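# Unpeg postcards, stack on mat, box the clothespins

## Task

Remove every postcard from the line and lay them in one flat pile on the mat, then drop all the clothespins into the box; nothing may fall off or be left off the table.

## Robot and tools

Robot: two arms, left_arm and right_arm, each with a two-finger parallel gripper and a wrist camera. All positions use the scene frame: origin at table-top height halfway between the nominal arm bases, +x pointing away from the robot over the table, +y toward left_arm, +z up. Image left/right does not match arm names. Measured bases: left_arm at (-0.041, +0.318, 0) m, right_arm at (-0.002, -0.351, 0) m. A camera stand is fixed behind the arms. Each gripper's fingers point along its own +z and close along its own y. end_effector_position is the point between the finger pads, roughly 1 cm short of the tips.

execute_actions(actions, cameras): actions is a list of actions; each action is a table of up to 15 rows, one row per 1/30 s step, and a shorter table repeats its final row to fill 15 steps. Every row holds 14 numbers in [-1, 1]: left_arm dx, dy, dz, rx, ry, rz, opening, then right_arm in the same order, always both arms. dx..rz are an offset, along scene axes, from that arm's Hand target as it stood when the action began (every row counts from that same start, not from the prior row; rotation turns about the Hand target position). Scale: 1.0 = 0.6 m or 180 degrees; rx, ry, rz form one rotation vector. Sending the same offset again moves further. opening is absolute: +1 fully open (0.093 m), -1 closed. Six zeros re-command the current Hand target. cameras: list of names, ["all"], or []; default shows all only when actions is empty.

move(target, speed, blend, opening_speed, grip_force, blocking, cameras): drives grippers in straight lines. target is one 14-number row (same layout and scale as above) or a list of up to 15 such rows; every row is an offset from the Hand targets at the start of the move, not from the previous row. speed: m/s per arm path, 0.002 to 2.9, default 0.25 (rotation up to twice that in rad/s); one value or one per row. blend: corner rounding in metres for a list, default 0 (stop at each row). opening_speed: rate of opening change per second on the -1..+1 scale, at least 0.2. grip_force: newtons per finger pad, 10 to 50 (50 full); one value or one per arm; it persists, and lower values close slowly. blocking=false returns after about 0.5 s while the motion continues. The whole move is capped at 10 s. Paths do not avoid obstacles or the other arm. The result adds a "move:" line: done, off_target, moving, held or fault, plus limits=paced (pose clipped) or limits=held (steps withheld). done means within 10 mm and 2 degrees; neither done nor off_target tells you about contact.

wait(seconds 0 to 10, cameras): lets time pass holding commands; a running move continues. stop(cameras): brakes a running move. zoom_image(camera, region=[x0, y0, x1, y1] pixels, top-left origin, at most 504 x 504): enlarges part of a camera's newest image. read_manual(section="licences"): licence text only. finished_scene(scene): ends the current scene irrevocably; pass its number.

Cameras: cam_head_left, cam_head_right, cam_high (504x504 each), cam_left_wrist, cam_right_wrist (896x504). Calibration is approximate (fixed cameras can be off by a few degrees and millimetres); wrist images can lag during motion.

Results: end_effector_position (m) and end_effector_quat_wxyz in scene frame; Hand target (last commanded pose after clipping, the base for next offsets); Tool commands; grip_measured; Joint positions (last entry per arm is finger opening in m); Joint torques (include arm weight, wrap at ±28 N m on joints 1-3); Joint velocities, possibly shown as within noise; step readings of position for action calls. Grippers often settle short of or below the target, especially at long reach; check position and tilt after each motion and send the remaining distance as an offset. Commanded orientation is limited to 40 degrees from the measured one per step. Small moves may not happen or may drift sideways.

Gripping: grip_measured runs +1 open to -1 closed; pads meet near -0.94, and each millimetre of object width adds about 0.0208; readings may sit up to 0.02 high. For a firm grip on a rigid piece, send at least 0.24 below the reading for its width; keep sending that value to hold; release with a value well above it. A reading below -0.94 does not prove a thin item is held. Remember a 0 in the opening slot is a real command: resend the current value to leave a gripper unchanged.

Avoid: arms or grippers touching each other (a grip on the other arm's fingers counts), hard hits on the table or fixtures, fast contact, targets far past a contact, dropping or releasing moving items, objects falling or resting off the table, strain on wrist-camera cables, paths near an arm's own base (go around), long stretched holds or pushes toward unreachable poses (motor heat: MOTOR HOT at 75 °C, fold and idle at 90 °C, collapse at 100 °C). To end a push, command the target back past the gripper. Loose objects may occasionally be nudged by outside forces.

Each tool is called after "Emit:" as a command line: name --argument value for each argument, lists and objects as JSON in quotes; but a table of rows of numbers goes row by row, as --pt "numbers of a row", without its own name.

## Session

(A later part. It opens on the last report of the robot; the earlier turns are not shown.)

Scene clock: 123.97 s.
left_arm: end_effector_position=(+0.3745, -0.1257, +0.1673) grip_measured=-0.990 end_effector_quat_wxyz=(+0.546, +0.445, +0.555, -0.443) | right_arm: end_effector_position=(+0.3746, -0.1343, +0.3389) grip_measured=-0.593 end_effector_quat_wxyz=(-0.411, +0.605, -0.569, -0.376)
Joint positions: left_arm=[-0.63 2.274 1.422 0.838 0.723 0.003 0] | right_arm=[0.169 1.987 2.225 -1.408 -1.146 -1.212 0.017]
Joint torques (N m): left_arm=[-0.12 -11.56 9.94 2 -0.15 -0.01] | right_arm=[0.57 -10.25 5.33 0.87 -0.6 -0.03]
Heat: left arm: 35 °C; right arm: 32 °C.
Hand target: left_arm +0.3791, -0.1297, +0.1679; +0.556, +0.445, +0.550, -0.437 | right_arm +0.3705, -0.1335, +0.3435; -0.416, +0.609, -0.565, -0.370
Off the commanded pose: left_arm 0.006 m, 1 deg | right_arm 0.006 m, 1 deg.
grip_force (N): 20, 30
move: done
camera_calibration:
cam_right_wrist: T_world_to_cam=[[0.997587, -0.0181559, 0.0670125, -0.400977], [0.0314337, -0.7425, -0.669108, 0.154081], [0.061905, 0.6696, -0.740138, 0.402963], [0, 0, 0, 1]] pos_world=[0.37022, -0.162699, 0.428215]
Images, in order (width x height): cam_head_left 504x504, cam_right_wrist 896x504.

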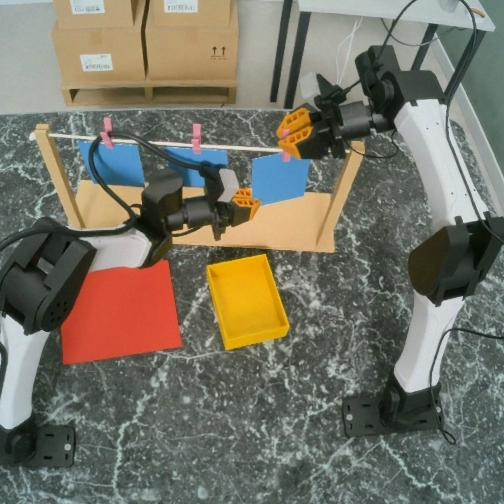

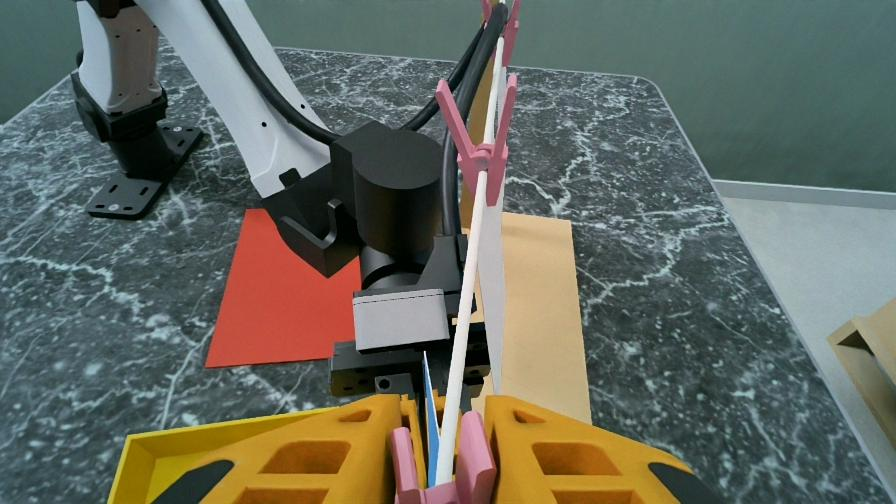

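Emit:
move --target '[0, 0, 0, 0, 0, 0, -1, 0, 0, 0, 0, 0, 0, -0.74]' --speed 0.05 --cameras '["cam_right_wrist", "cam_head_left", "cam_left_wrist"]'

Emit:
zoom_image --camera "cam_head_left" --region '[240, 80, 360, 200]'

Emit:
zoom_image --camera "cam_right_wrist" --region '[280, 370, 600, 504]'

Scene clock: 125.37 s.
left_arm: end_effector_position=(+0.3745, -0.1257, +0.1673) grip_measured=-0.990 end_effector_quat_wxyz=(+0.546, +0.445, +0.555, -0.443) | right_arm: end_effector_position=(+0.3746, -0.1343, +0.3389) grip_measured=-0.650 end_effector_quat_wxyz=(-0.411, +0.605, -0.569, -0.376)
Joint positions: left_arm=[-0.63 2.274 1.422 0.838 0.723 0.003 0] | right_arm=[0.169 1.987 2.225 -1.408 -1.146 -1.212 0.014]
Joint torques (N m): left_arm=[-0.08 -11.56 9.95 2 -0.15 -0.02] | right_arm=[0.58 -10.18 5.26 0.92 -0.6 -0.04]
Heat: left arm: 35 °C; right arm: 32 °C.
Hand target: left_arm +0.3791, -0.1297, +0.1679; +0.556, +0.445, +0.550, -0.437 | right_arm +0.3705, -0.1335, +0.3435; -0.416, +0.609, -0.565, -0.370
Off the commanded pose: left_arm 0.006 m, 1 deg | right_arm 0.006 m, 1 deg.
grip_force (N): 20, 30
move: done
camera_calibration:
cam_left_wrist: T_world_to_cam=[[-0.975379, -0.220515, -0.00292075, 0.340198], [-0.088015, 0.401382, -0.911672, 0.277398], [0.20221, -0.888969, -0.410908, -0.0308914], [0, 0, 0, 1]] pos_world=[0.362484, -0.0637849, 0.241196]
cam_right_wrist: T_world_to_cam=[[0.997587, -0.0181559, 0.0670125, -0.400977], [0.0314337, -0.7425, -0.669108, 0.154081], [0.061905, 0.6696, -0.740138, 0.402963], [0, 0, 0, 1]] pos_world=[0.37022, -0.162699, 0.428215]
Images, in order (width x height): cam_head_left 504x504, cam_left_wrist 896x504, cam_right_wrist 896x504.

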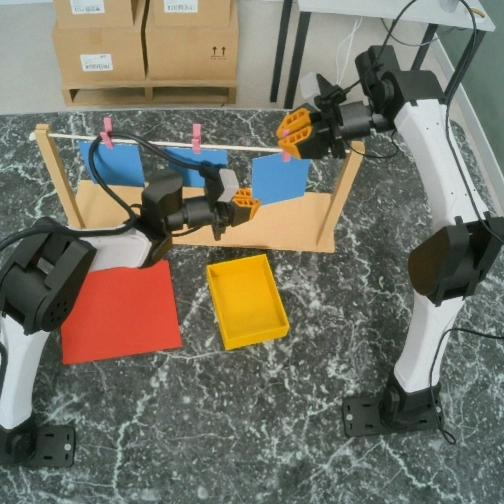

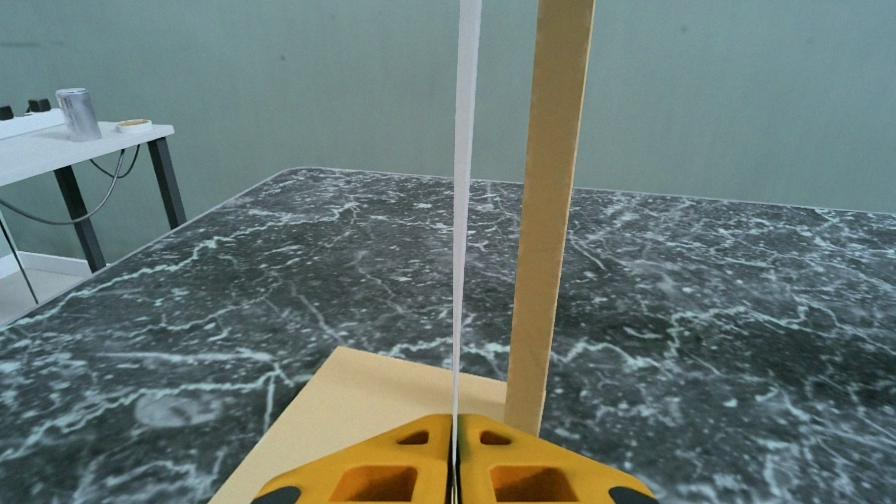

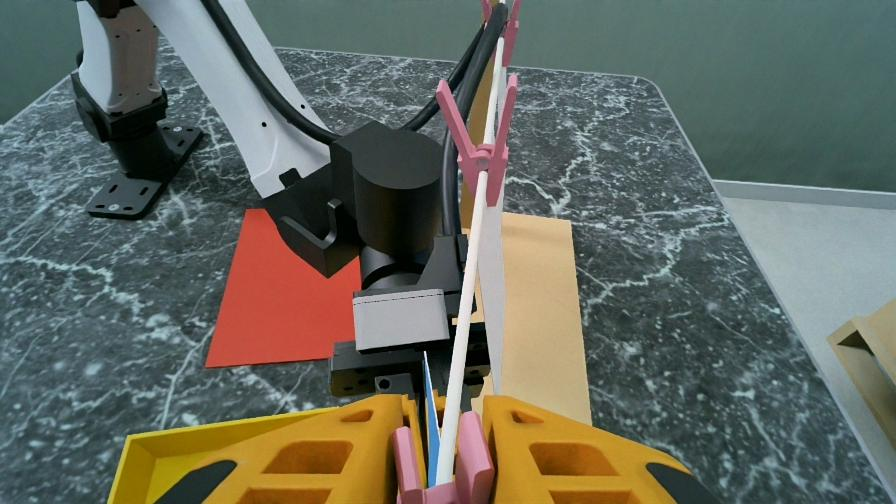

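Scaled by 4.200 from the camera's 504x504 image, which has a finer 720x720 frame.

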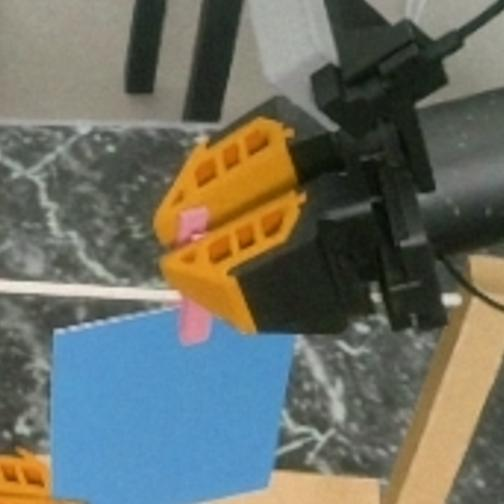

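Scaled by 1.575 from the camera's 896x504 image, which has a finer 1280x720 frame.

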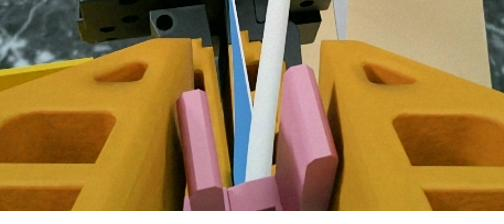

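Emit:
move --target '[0, 0, -0.05, 0, 0, 0, -1, 0, 0, 0, 0, 0, 0, -0.74]' --speed 0.05 --cameras '["cam_right_wrist", "cam_head_left", "cam_left_wrist"]'

Emit:
zoom_image --camera "cam_head_left" --region '[240, 80, 360, 200]'

Emit:
zoom_image --camera "cam_right_wrist" --region '[280, 370, 600, 504]'

Scene clock: 127.80 s.
left_arm: end_effector_position=(+0.3772, -0.1271, +0.1457) grip_measured=-0.990 end_effector_quat_wxyz=(+0.553, +0.445, +0.548, -0.443) | right_arm: end_effector_position=(+0.3746, -0.1343, +0.3389) grip_measured=-0.660 end_effector_quat_wxyz=(-0.411, +0.605, -0.569, -0.376)
Joint positions: left_arm=[-0.629 2.341 1.422 0.923 0.723 0.003 0] | right_arm=[0.169 1.987 2.225 -1.408 -1.146 -1.212 0.014]
Joint torques (N m): left_arm=[-0.13 -11.54 7.98 2 -0.16 -0.02] | right_arm=[0.59 -10.17 5.27 0.9 -0.62 -0.03]
Heat: left arm: 35 °C; right arm: 32 °C.
Hand target: left_arm +0.3792, -0.1296, +0.1378; +0.556, +0.445, +0.550, -0.437 | right_arm +0.3705, -0.1335, +0.3435; -0.416, +0.609, -0.565, -0.370
Off the commanded pose: left_arm 0.008 m, 1 deg | right_arm 0.006 m, 1 deg.
grip_force (N): 20, 30
move: done
camera_calibration:
cam_left_wrist: T_world_to_cam=[[-0.975087, -0.221328, -0.0148202, 0.343992], [-0.0748875, 0.391342, -0.917193, 0.253026], [0.2088, -0.893233, -0.398167, -0.0464491], [0, 0, 0, 1]] pos_world=[0.364069, -0.0643747, 0.218677]
cam_right_wrist: T_world_to_cam=[[0.997587, -0.0181559, 0.0670125, -0.400977], [0.0314337, -0.7425, -0.669108, 0.154081], [0.061905, 0.6696, -0.740138, 0.402963], [0, 0, 0, 1]] pos_world=[0.37022, -0.162699, 0.428215]
Images, in order (width x height): cam_head_left 504x504, cam_left_wrist 896x504, cam_right_wrist 896x504.

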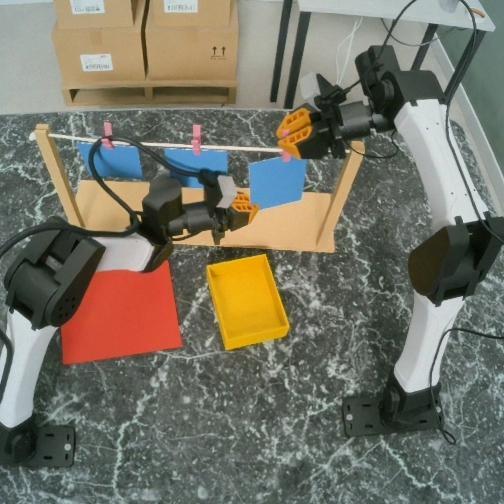

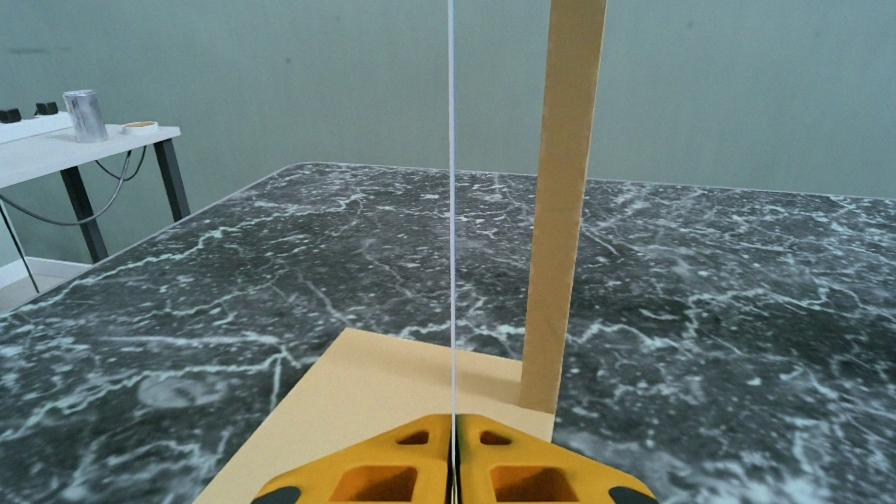

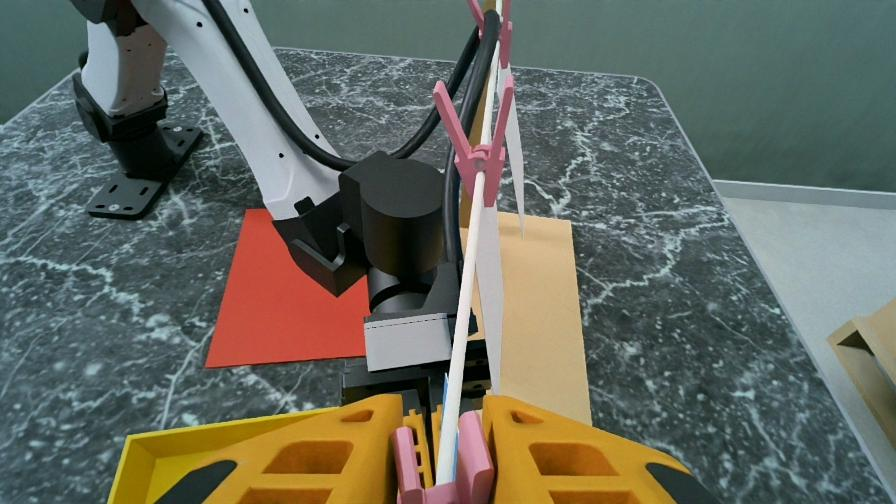

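Scaled by 4.200 from the camera's 504x504 image, which has a finer 720x720 frame.

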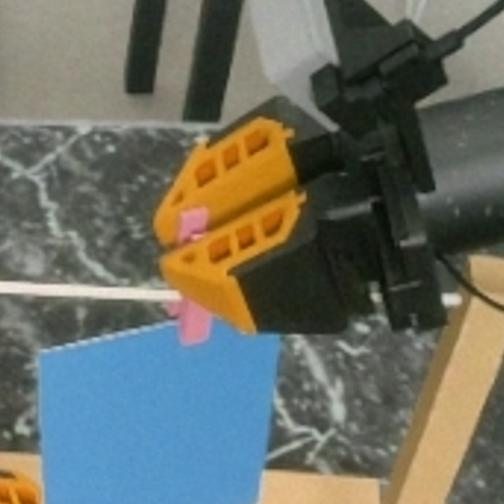

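Scaled by 1.575 from the camera's 896x504 image, which has a finer 1280x720 frame.

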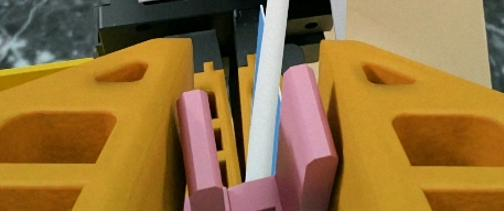

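Emit:
move --pt "0 0 -0.025 0 0 0 -1 0 0 0 0 0 0 -0.74" --pt "-0.1 0 -0.025 0 0 0 -1 0 0 0 0 0 0 -0.74" --speed 0.06 --cameras '["cam_right_wrist", "cam_head_left", "cam_left_wrist"]'

Emit:
zoom_image --camera "cam_head_left" --region '[220, 80, 370, 230]'

Scene clock: 130.90 s.
left_arm: end_effector_position=(+0.3184, -0.1307, +0.1022) grip_measured=-0.990 end_effector_quat_wxyz=(+0.534, +0.448, +0.562, -0.445) | right_arm: end_effector_position=(+0.3746, -0.1344, +0.3375) grip_measured=-0.660 end_effector_quat_wxyz=(-0.410, +0.604, -0.570, -0.377)
Joint positions: left_arm=[-0.714 2.317 1.185 1.09 0.648 0.003 0] | right_arm=[0.169 1.987 2.22 -1.408 -1.146 -1.212 0.014]
Joint torques (N m): left_arm=[-0.05 -15.75 5.39 2.09 -0.22 -0.03] | right_arm=[0.58 -10.25 5.6 0.9 -0.59 -0.01]
Heat: left arm: 37 °C; right arm: 33 °C.
Hand target: left_arm +0.3192, -0.1297, +0.1229; +0.556, +0.445, +0.550, -0.437 | right_arm +0.3705, -0.1335, +0.3435; -0.416, +0.609, -0.565, -0.370
Off the commanded pose: left_arm 0.021 m, 3 deg | right_arm 0.007 m, 1 deg.
grip_force (N): 20, 30
move: off_target (left_arm)
camera_calibration:
cam_left_wrist: T_world_to_cam=[[-0.977181, -0.212001, 0.0131544, 0.284288], [-0.103199, 0.419722, -0.901767, 0.221358], [0.185654, -0.882547, -0.432023, -0.0424567], [0, 0, 0, 1]] pos_world=[0.308527, -0.0701097, 0.177531]
cam_right_wrist: T_world_to_cam=[[0.997895, -0.0182634, 0.0622291, -0.399369], [0.0280758, -0.743301, -0.668368, 0.153999], [0.0584616, 0.668708, -0.741224, 0.403424], [0, 0, 0, 1]] pos_world=[0.37062, -0.1626, 0.426808]
Images, in order (width x height): cam_head_left 504x504, cam_left_wrist 896x504, cam_right_wrist 896x504.

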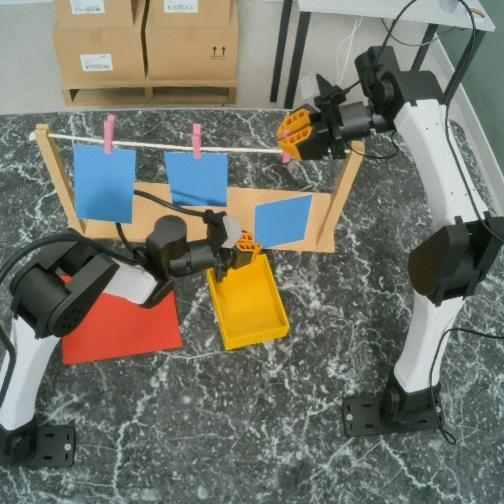

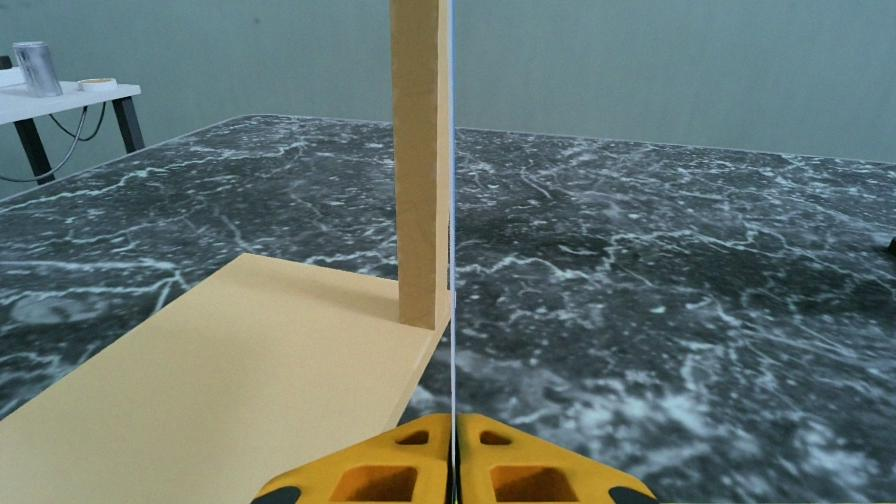

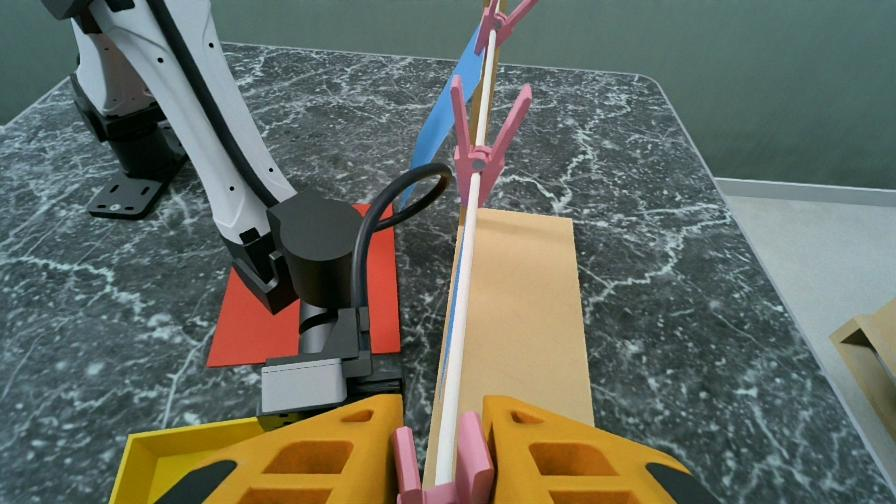

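Scaled by 3.360 from the camera's 504x504 image, which has a finer 720x720 frame.

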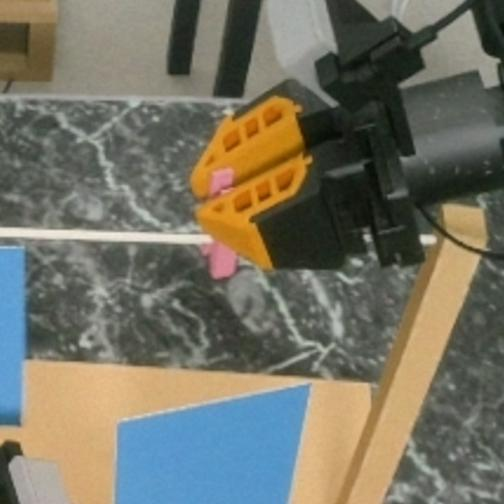

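Emit:
move --target '[-0.1653, 0.3495, 0.1618, 0, 0, 0, -1, 0, 0, 0.075, 0.0592, 0.0009, 0.0053, -0.74]' --speed 0.15 --cameras '["cam_right_wrist", "cam_head_left", "cam_head_right", "cam_left_wrist"]'

Emit:
zoom_image --camera "cam_head_left" --region '[240, 60, 360, 180]'

Scene clock: 144.90 s.
left_arm: end_effector_position=(+0.2233, +0.0779, +0.2192) grip_measured=-0.990 end_effector_quat_wxyz=(+0.554, +0.440, +0.554, -0.440) | right_arm: end_effector_position=(+0.3799, -0.1297, +0.3685) grip_measured=-0.660 end_effector_quat_wxyz=(-0.445, +0.565, -0.541, -0.437)
Joint positions: left_arm=[-0.321 1.354 0.467 0.886 1.018 0.002 0] | right_arm=[0.156 1.987 2.22 -1.275 -1.311 -1.058 0.014]
Joint torques (N m): left_arm=[0.77 -5.89 6.34 1.71 0.11 0] | right_arm=[-0.47 -12.46 5.81 1.04 -0.77 -0.01]
Heat: left arm: 44 °C; right arm: 35 °C.
Hand target: left_arm +0.2200, +0.0800, +0.2200; +0.556, +0.445, +0.550, -0.437 | right_arm +0.3706, -0.1337, +0.3885; -0.467, +0.571, -0.524, -0.426
Off the commanded pose: left_arm 0.004 m, 1 deg | right_arm 0.022 m, 4 deg.
grip_force (N): 20, 30
move: off_target (right_arm)
camera_calibration:
cam_left_wrist: T_world_to_cam=[[-0.972027, -0.234681, -0.00946027, 0.239643], [-0.0859217, 0.392789, -0.915606, 0.230653], [0.218591, -0.88918, -0.401966, 0.196351], [0, 0, 0, 1]] pos_world=[0.209837, 0.140233, 0.29238]
cam_right_wrist: T_world_to_cam=[[0.999706, -0.0115318, 0.0213513, -0.391209], [0.00954365, -0.622126, -0.782859, 0.243074], [0.022311, 0.782833, -0.621832, 0.407497], [0, 0, 0, 1]] pos_world=[0.379682, -0.172291, 0.45204]
Images, in order (width x height): cam_head_left 504x504, cam_head_right 504x504, cam_left_wrist 896x504, cam_right_wrist 896x504.

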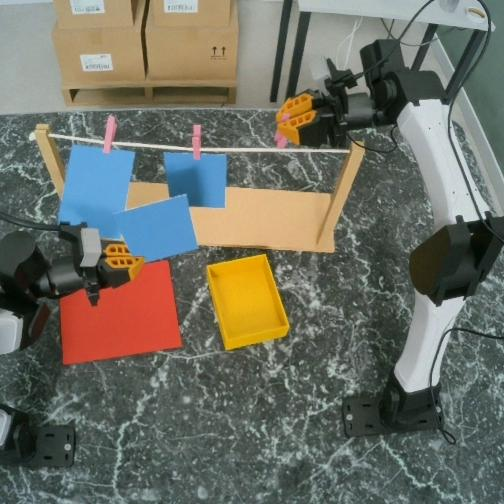

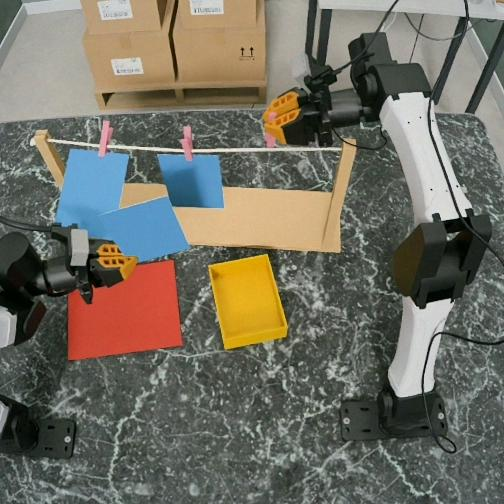

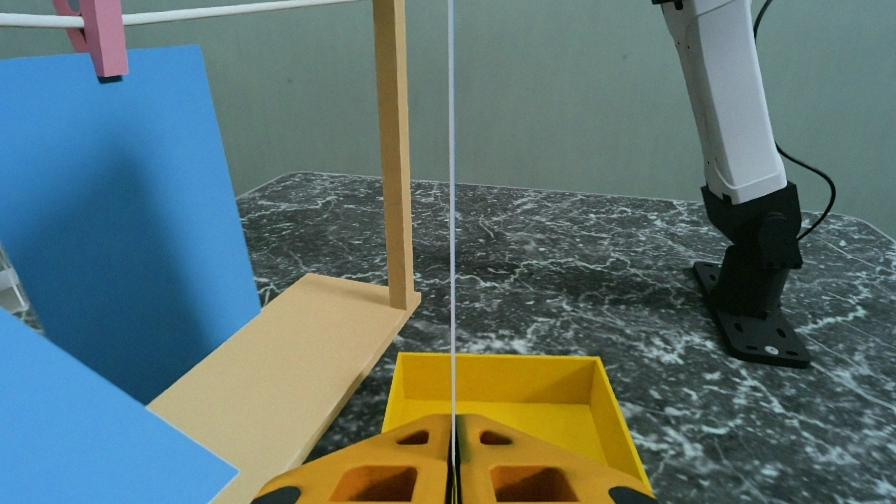

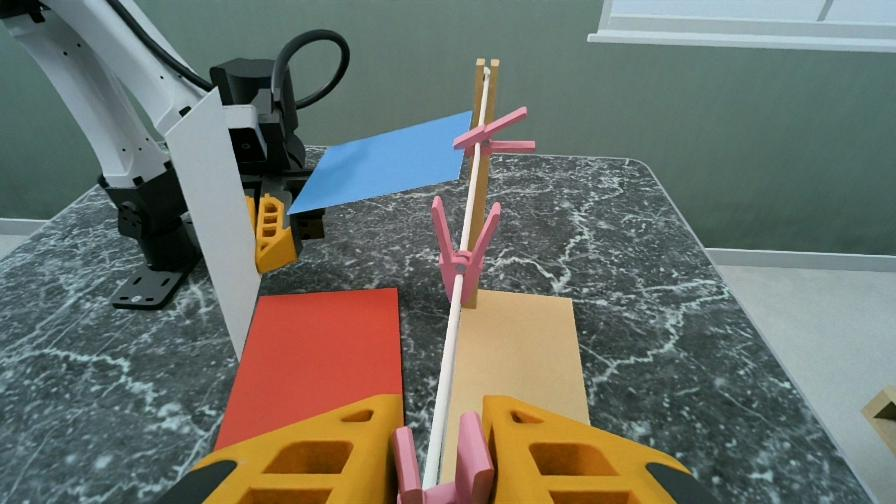

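Scaled by 4.200 from the camera's 504x504 image, which has a finer 720x720 frame.

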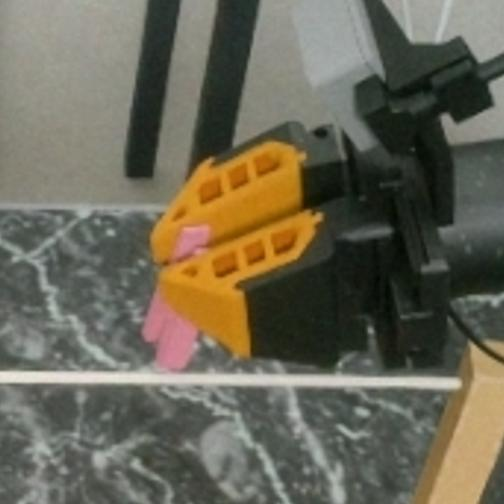

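Emit:
execute_actions --actions '[]' --cameras '["cam_head_left", "cam_left_wrist", "cam_right_wrist"]'

Emit:
zoom_image --camera "cam_right_wrist" --region '[150, 0, 600, 350]'

Emit:
zoom_image --camera "cam_head_left" --region '[20, 100, 240, 300]'

Scene clock: 150.33 s.
left_arm: end_effector_position=(+0.2233, +0.0779, +0.2191) grip_measured=-0.990 end_effector_quat_wxyz=(+0.553, +0.440, +0.554, -0.440) | right_arm: end_effector_position=(+0.3799, -0.1297, +0.3685) grip_measured=-0.660 end_effector_quat_wxyz=(-0.445, +0.565, -0.541, -0.437)
Joint positions: left_arm=[-0.321 1.354 0.467 0.885 1.018 0.002 0] | right_arm=[0.156 1.987 2.22 -1.275 -1.311 -1.058 0.014]
Joint velocities: within noise
Joint torques (N m): left_arm=[0.75 -5.86 6.34 1.69 0.1 0] | right_arm=[-0.38 -12.52 5.97 1.1 -0.76 -0.03]
Heat: left arm: 41 °C; right arm: 37 °C.
Hand target: left_arm +0.2200, +0.0800, +0.2200; +0.556, +0.445, +0.550, -0.437 | right_arm +0.3706, -0.1337, +0.3885; -0.467, +0.571, -0.524, -0.426
Tool commands: left_gripper/opening=-1.0 right_gripper/opening=-0.74
Off the commanded pose: left_arm 0.004 m, 1 deg | right_arm 0.022 m, 4 deg.
grip_force (N): 20, 30
camera_calibration:
cam_left_wrist: T_world_to_cam=[[-0.972036, -0.234656, -0.00904723, 0.239521], [-0.0863223, 0.39288, -0.915529, 0.230702], [0.218389, -0.889147, -0.402149, 0.196442], [0, 0, 0, 1]] pos_world=[0.209837, 0.140233, 0.29238]
cam_right_wrist: T_world_to_cam=[[0.999698, -0.0115076, 0.0217121, -0.391465], [0.009843, -0.622065, -0.782904, 0.24299], [0.0225157, 0.782881, -0.621764, 0.407395], [0, 0, 0, 1]] pos_world=[0.379782, -0.172291, 0.452041]
Images, in order (width x height): cam_head_left 504x504, cam_left_wrist 896x504, cam_right_wrist 896x504.

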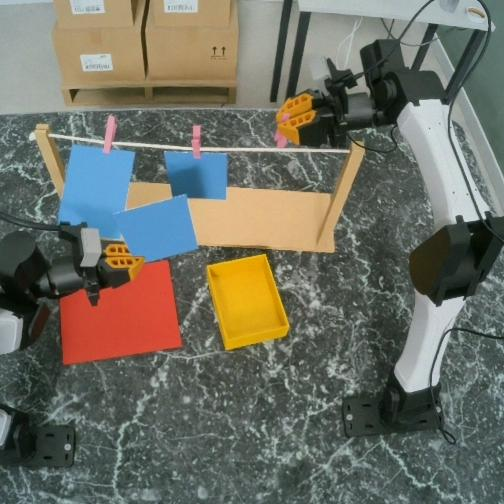

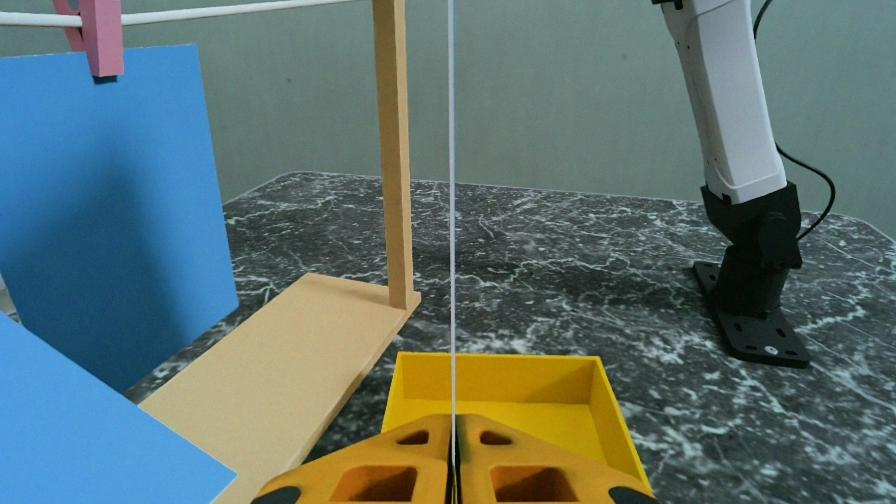

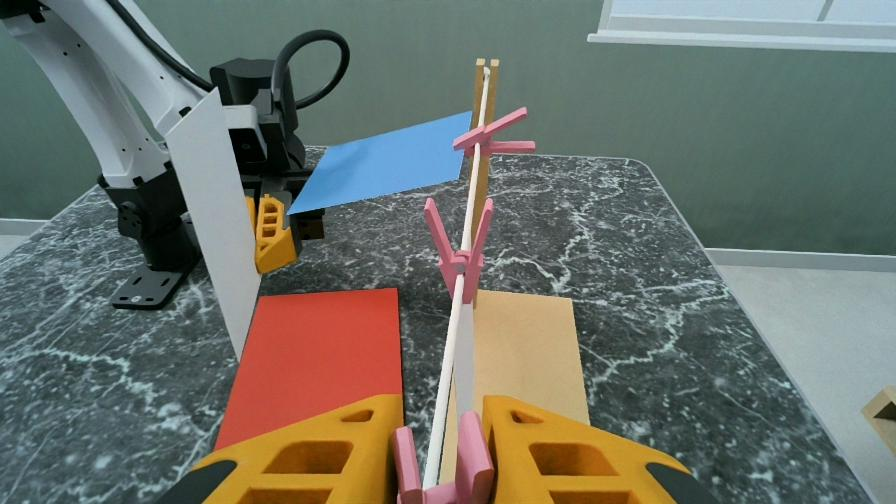

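Scaled by 1.120 from the camera's 896x504 image, which has a finer 1280x720 frame.

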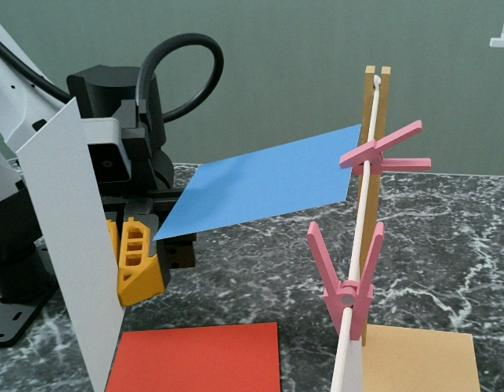

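Scaled by 2.291 from the camera's 504x504 image, which has a finer 720x720 frame.

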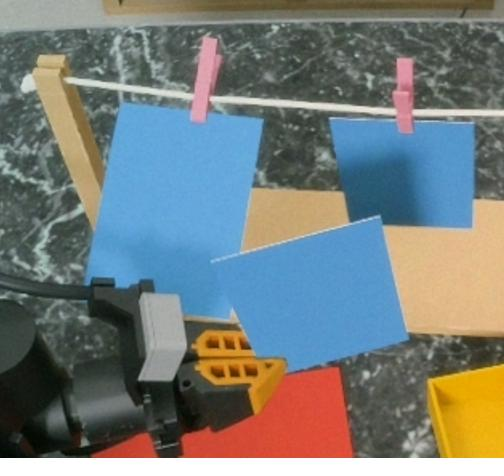

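Emit:
move --pt "0.09 0 -0.08 0 0 0 -1 0 0 0.025 0 0 0 -0.74" --pt "-0.05 0.0333 -0.0667 0 0 0 -1 -0.0833 -0.0333 0.0167 0 0 0 -0.74" --speed '[0.07, 0.12]' --blend '[0.008, 0]' --cameras '["cam_right_wrist", "cam_head_left", "cam_left_wrist"]'

Scene clock: 161.10 s.
left_arm: end_effector_position=(+0.1943, +0.1005, +0.1798) grip_measured=-0.990 end_effector_quat_wxyz=(+0.556, +0.441, +0.553, -0.437) | right_arm: end_effector_position=(+0.3307, -0.1501, +0.3881) grip_measured=-0.660 end_effector_quat_wxyz=(-0.457, +0.569, -0.532, -0.428)
Joint positions: left_arm=[-0.263 1.366 0.259 1.107 1.072 0.007 0] | right_arm=[0.117 1.805 2.063 -1.377 -1.33 -1.174 0.014]
Joint torques (N m): left_arm=[-0.21 -4.9 5.38 1.67 0.02 -0.06] | right_arm=[-0.5 -9.85 5.78 0.65 -0.79 -0.13]
Heat: left arm: 38 °C; right arm: 39 °C.
Hand target: left_arm +0.1901, +0.1000, +0.1800; +0.556, +0.445, +0.550, -0.437 | right_arm +0.3206, -0.1536, +0.3985; -0.467, +0.571, -0.524, -0.426
Off the commanded pose: left_arm 0.004 m, 1 deg | right_arm 0.015 m, 2 deg.
grip_force (N): 20, 30
move: off_target (right_arm)
camera_calibration:
cam_left_wrist: T_world_to_cam=[[-0.971147, -0.237966, -0.0156887, 0.217597], [-0.0815302, 0.393109, -0.91587, 0.182547], [0.224114, -0.888165, -0.401168, 0.205609], [0, 0, 0, 1]] pos_world=[0.180122, 0.162635, 0.253087]
cam_right_wrist: T_world_to_cam=[[0.998291, -0.0162489, 0.056127, -0.356415], [0.0342322, -0.615819, -0.787144, 0.240593], [0.0473543, 0.78772, -0.61421, 0.426252], [0, 0, 0, 1]] pos_world=[0.327385, -0.193397, 0.471194]
Images, in order (width x height): cam_head_left 504x504, cam_left_wrist 896x504, cam_right_wrist 896x504.

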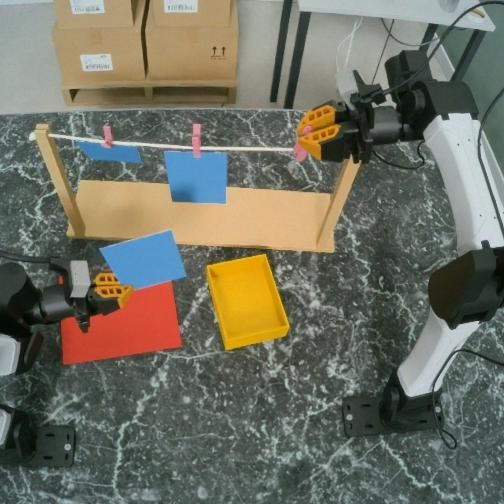

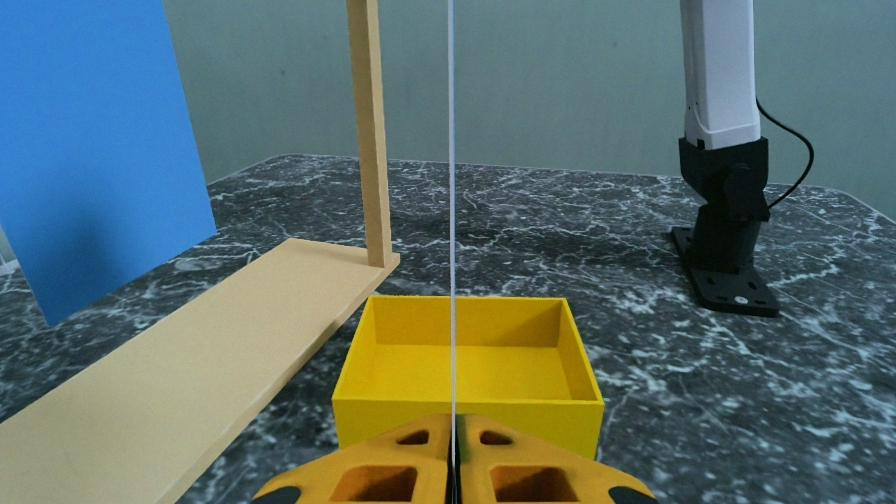

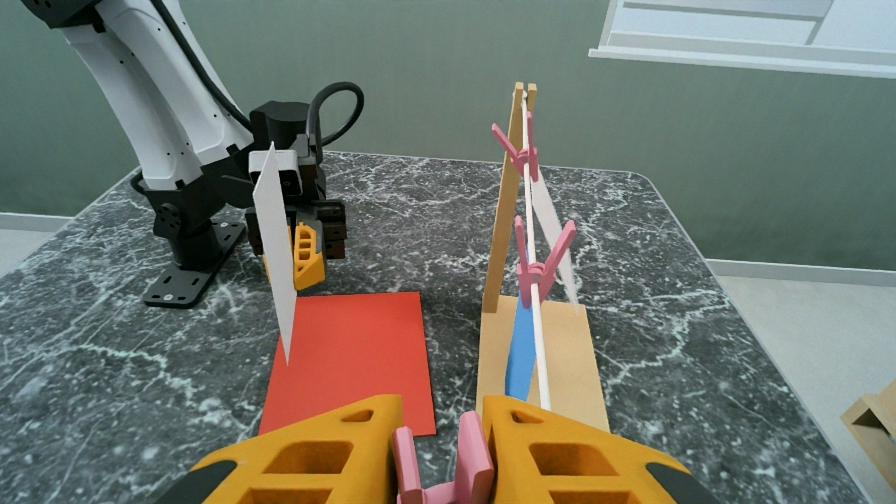

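Emit:
move --target '[0, 0.15, 0.0333, 0, 0, 0, -1, -0.206, 0.1343, -0.3842, -0.3954, -0.0141, -0.0463, -0.74]' --speed 0.3 --cameras '["cam_right_wrist", "cam_head_left", "cam_head_right"]'

Emit:
zoom_image --camera "cam_head_left" --region '[30, 180, 190, 340]'

Emit:
zoom_image --camera "cam_head_right" --region '[30, 180, 190, 340]'

Scene clock: 164.50 s.
left_arm: end_effector_position=(+0.1884, +0.1886, +0.1912) grip_measured=-0.990 end_effector_quat_wxyz=(+0.549, +0.434, +0.559, -0.445) | right_arm: end_effector_position=(+0.1982, -0.0703, +0.1727) grip_measured=-0.660 end_effector_quat_wxyz=(-0.100, +0.709, -0.699, -0.003)
Joint positions: left_arm=[0.182 1.244 0.254 0.986 1.519 -0.017 0] | right_arm=[0.973 1.673 1.569 -1.269 0.028 -0.625 0.014]
Joint torques (N m): left_arm=[0.79 -3.88 8.79 1.35 0.13 -0.13] | right_arm=[0.47 -5.39 6.83 0.51 0.04 -0.01]
Heat: left arm: 37 °C; right arm: 38 °C.
Hand target: left_arm +0.1901, +0.1900, +0.1999; +0.556, +0.445, +0.550, -0.437 | right_arm +0.1970, -0.0730, +0.1679; -0.086, +0.708, -0.701, +0.003
Off the commanded pose: left_arm 0.009 m, 2 deg | right_arm 0.006 m, 2 deg.
grip_force (N): 20, 30
move: done
camera_calibration:
cam_right_wrist: T_world_to_cam=[[0.986477, -0.0145026, 0.163258, -0.226838], [-0.0623082, -0.954476, 0.291706, -0.0663063], [0.151595, -0.297933, -0.942473, 0.196984], [0, 0, 0, 1]] pos_world=[0.189777, -0.00788934, 0.242027]
Images, in order (width x height): cam_head_left 504x504, cam_head_right 504x504, cam_right_wrist 896x504.

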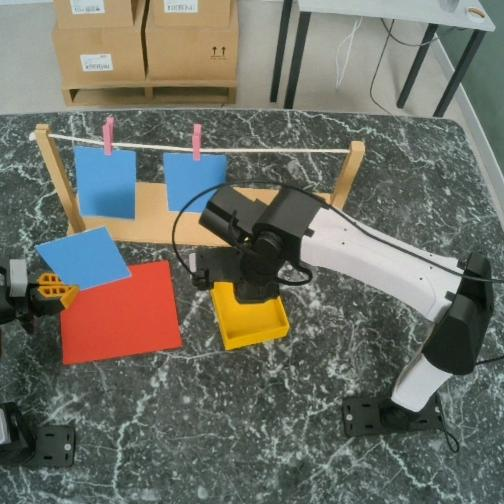

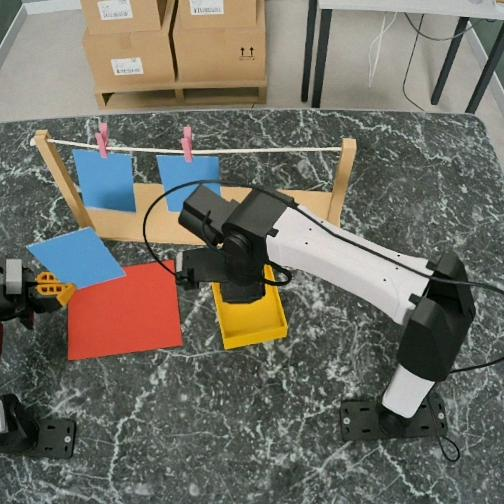

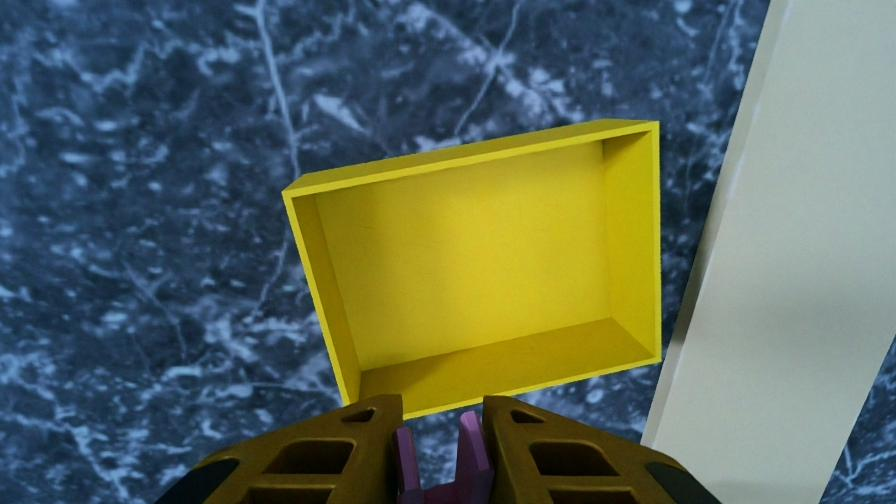

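Scaled by 3.150 from the camera's 504x504 image, which has a finer 720x720 frame.

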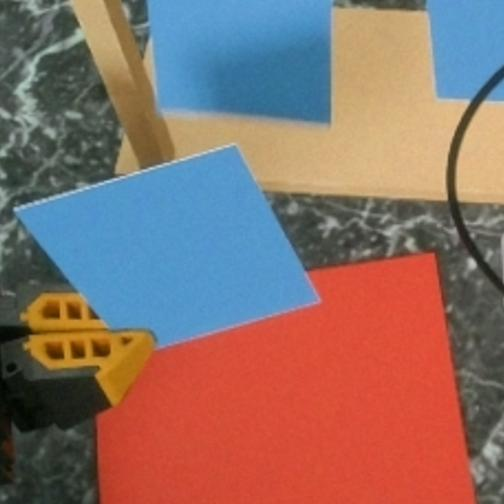

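Scaled by 3.150 from the camera's 504x504 image, which has a finer 720x720 frame.

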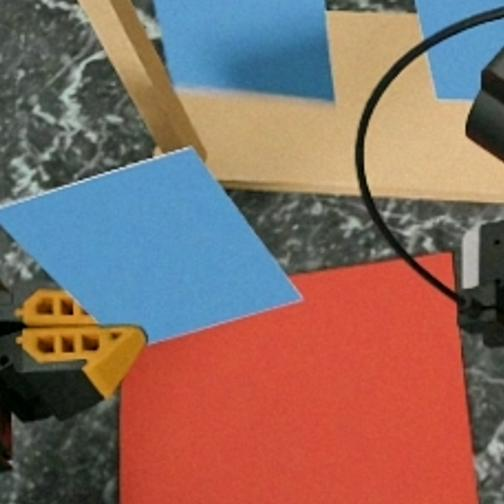

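Emit:
move --target '[-0.039, -0.0043, -0.1353, 0.0257, 0.517, 0.0359, -1, 0.0033, 0.0033, -0.2295, -0.1102, -0.0006, -0.0153, -0.74]' --speed 0.3 --cameras '["cam_right_wrist", "cam_head_left", "cam_head_right", "cam_left_wrist"]'

Scene clock: 175.40 s.
left_arm: end_effector_position=(+0.1635, +0.1871, +0.1189) grip_measured=-0.990 end_effector_quat_wxyz=(-0.014, -0.032, +0.814, -0.580) | right_arm: end_effector_position=(+0.1991, -0.0739, +0.0368) grip_measured=-0.660 end_effector_quat_wxyz=(+0.037, +0.695, -0.708, +0.122)
Joint positions: left_arm=[0.142 1.552 0.752 -1.115 1.217 0.3 0] | right_arm=[1.056 2.016 1.459 -1.152 0.215 -0.49 0.014]
Joint torques (N m): left_arm=[-0.24 -4.04 7.68 -0.29 0.4 0.12] | right_arm=[0.9 -6.86 5.79 0.24 0.19 0.04]
Heat: left arm: 34 °C; right arm: 36 °C.
Hand target: left_arm +0.1666, +0.1874, +0.1187; -0.012, -0.020, +0.818, -0.575 | right_arm +0.1991, -0.0711, +0.0302; +0.036, +0.695, -0.707, +0.127
Off the commanded pose: left_arm 0.003 m, 2 deg | right_arm 0.007 m, 1 deg.
grip_force (N): 20, 30
move: done
camera_calibration:
cam_left_wrist: T_world_to_cam=[[0.0603299, -0.333347, 0.940872, -0.0572592], [-0.919282, 0.348732, 0.1825, 0.10484], [-0.388948, -0.875937, -0.285401, 0.349195], [0, 0, 0, 1]] pos_world=[0.23565, 0.250224, 0.134401]
cam_right_wrist: T_world_to_cam=[[0.988176, -0.0135114, 0.152727, -0.205534], [-0.105791, -0.781094, 0.615386, -0.0204656], [0.11098, -0.624267, -0.773288, 0.0455972], [0, 0, 0, 1]] pos_world=[0.195878, 0.00970218, 0.0792447]
Images, in order (width x height): cam_head_left 504x504, cam_head_right 504x504, cam_left_wrist 896x504, cam_right_wrist 896x504.

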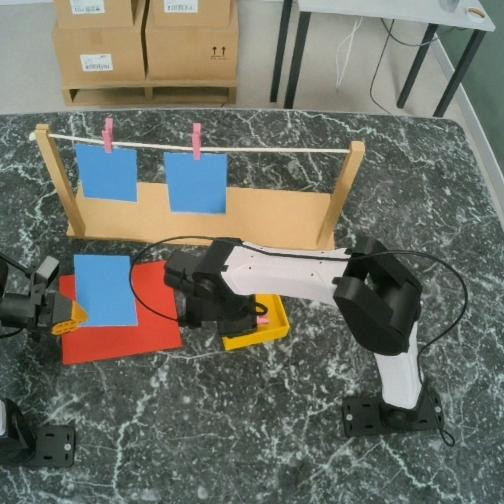

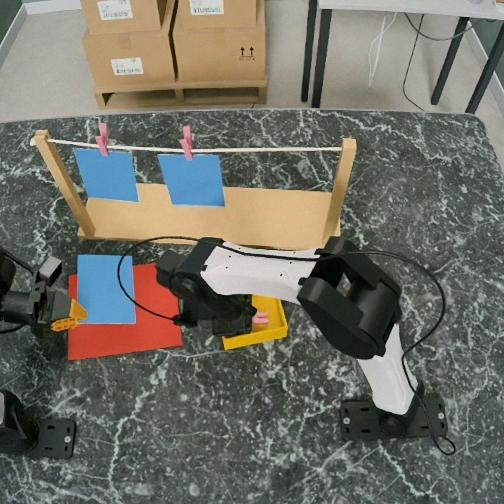

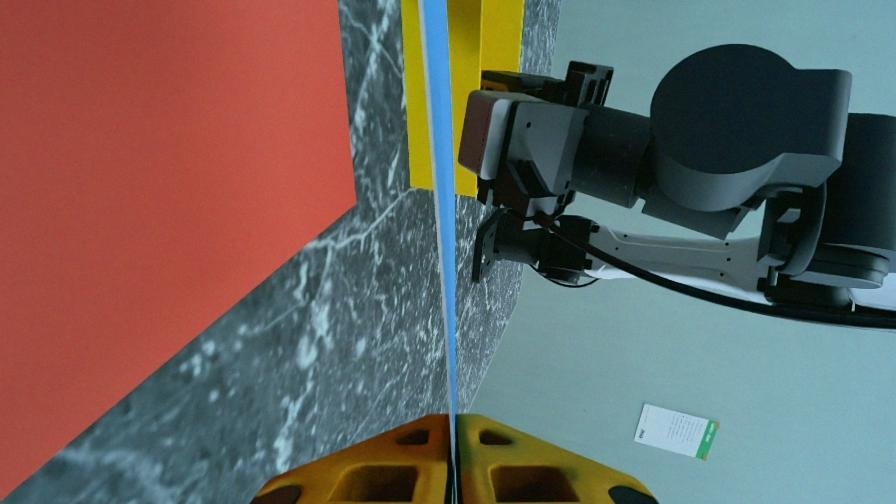

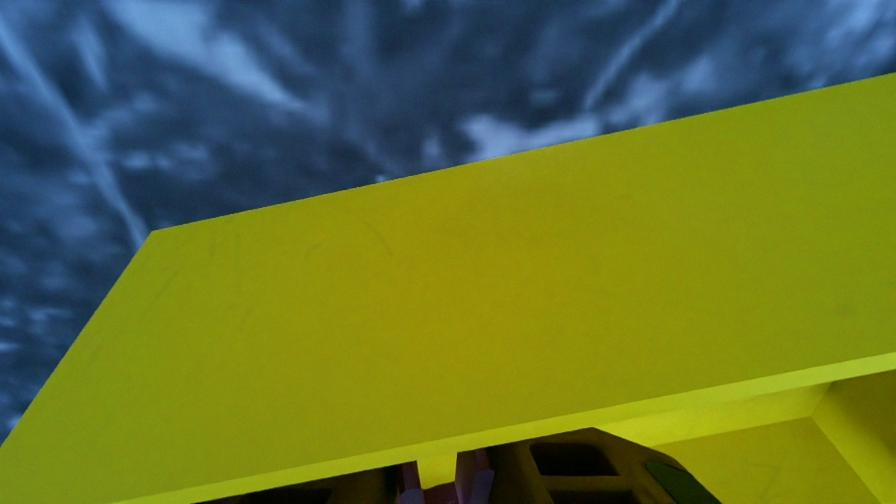

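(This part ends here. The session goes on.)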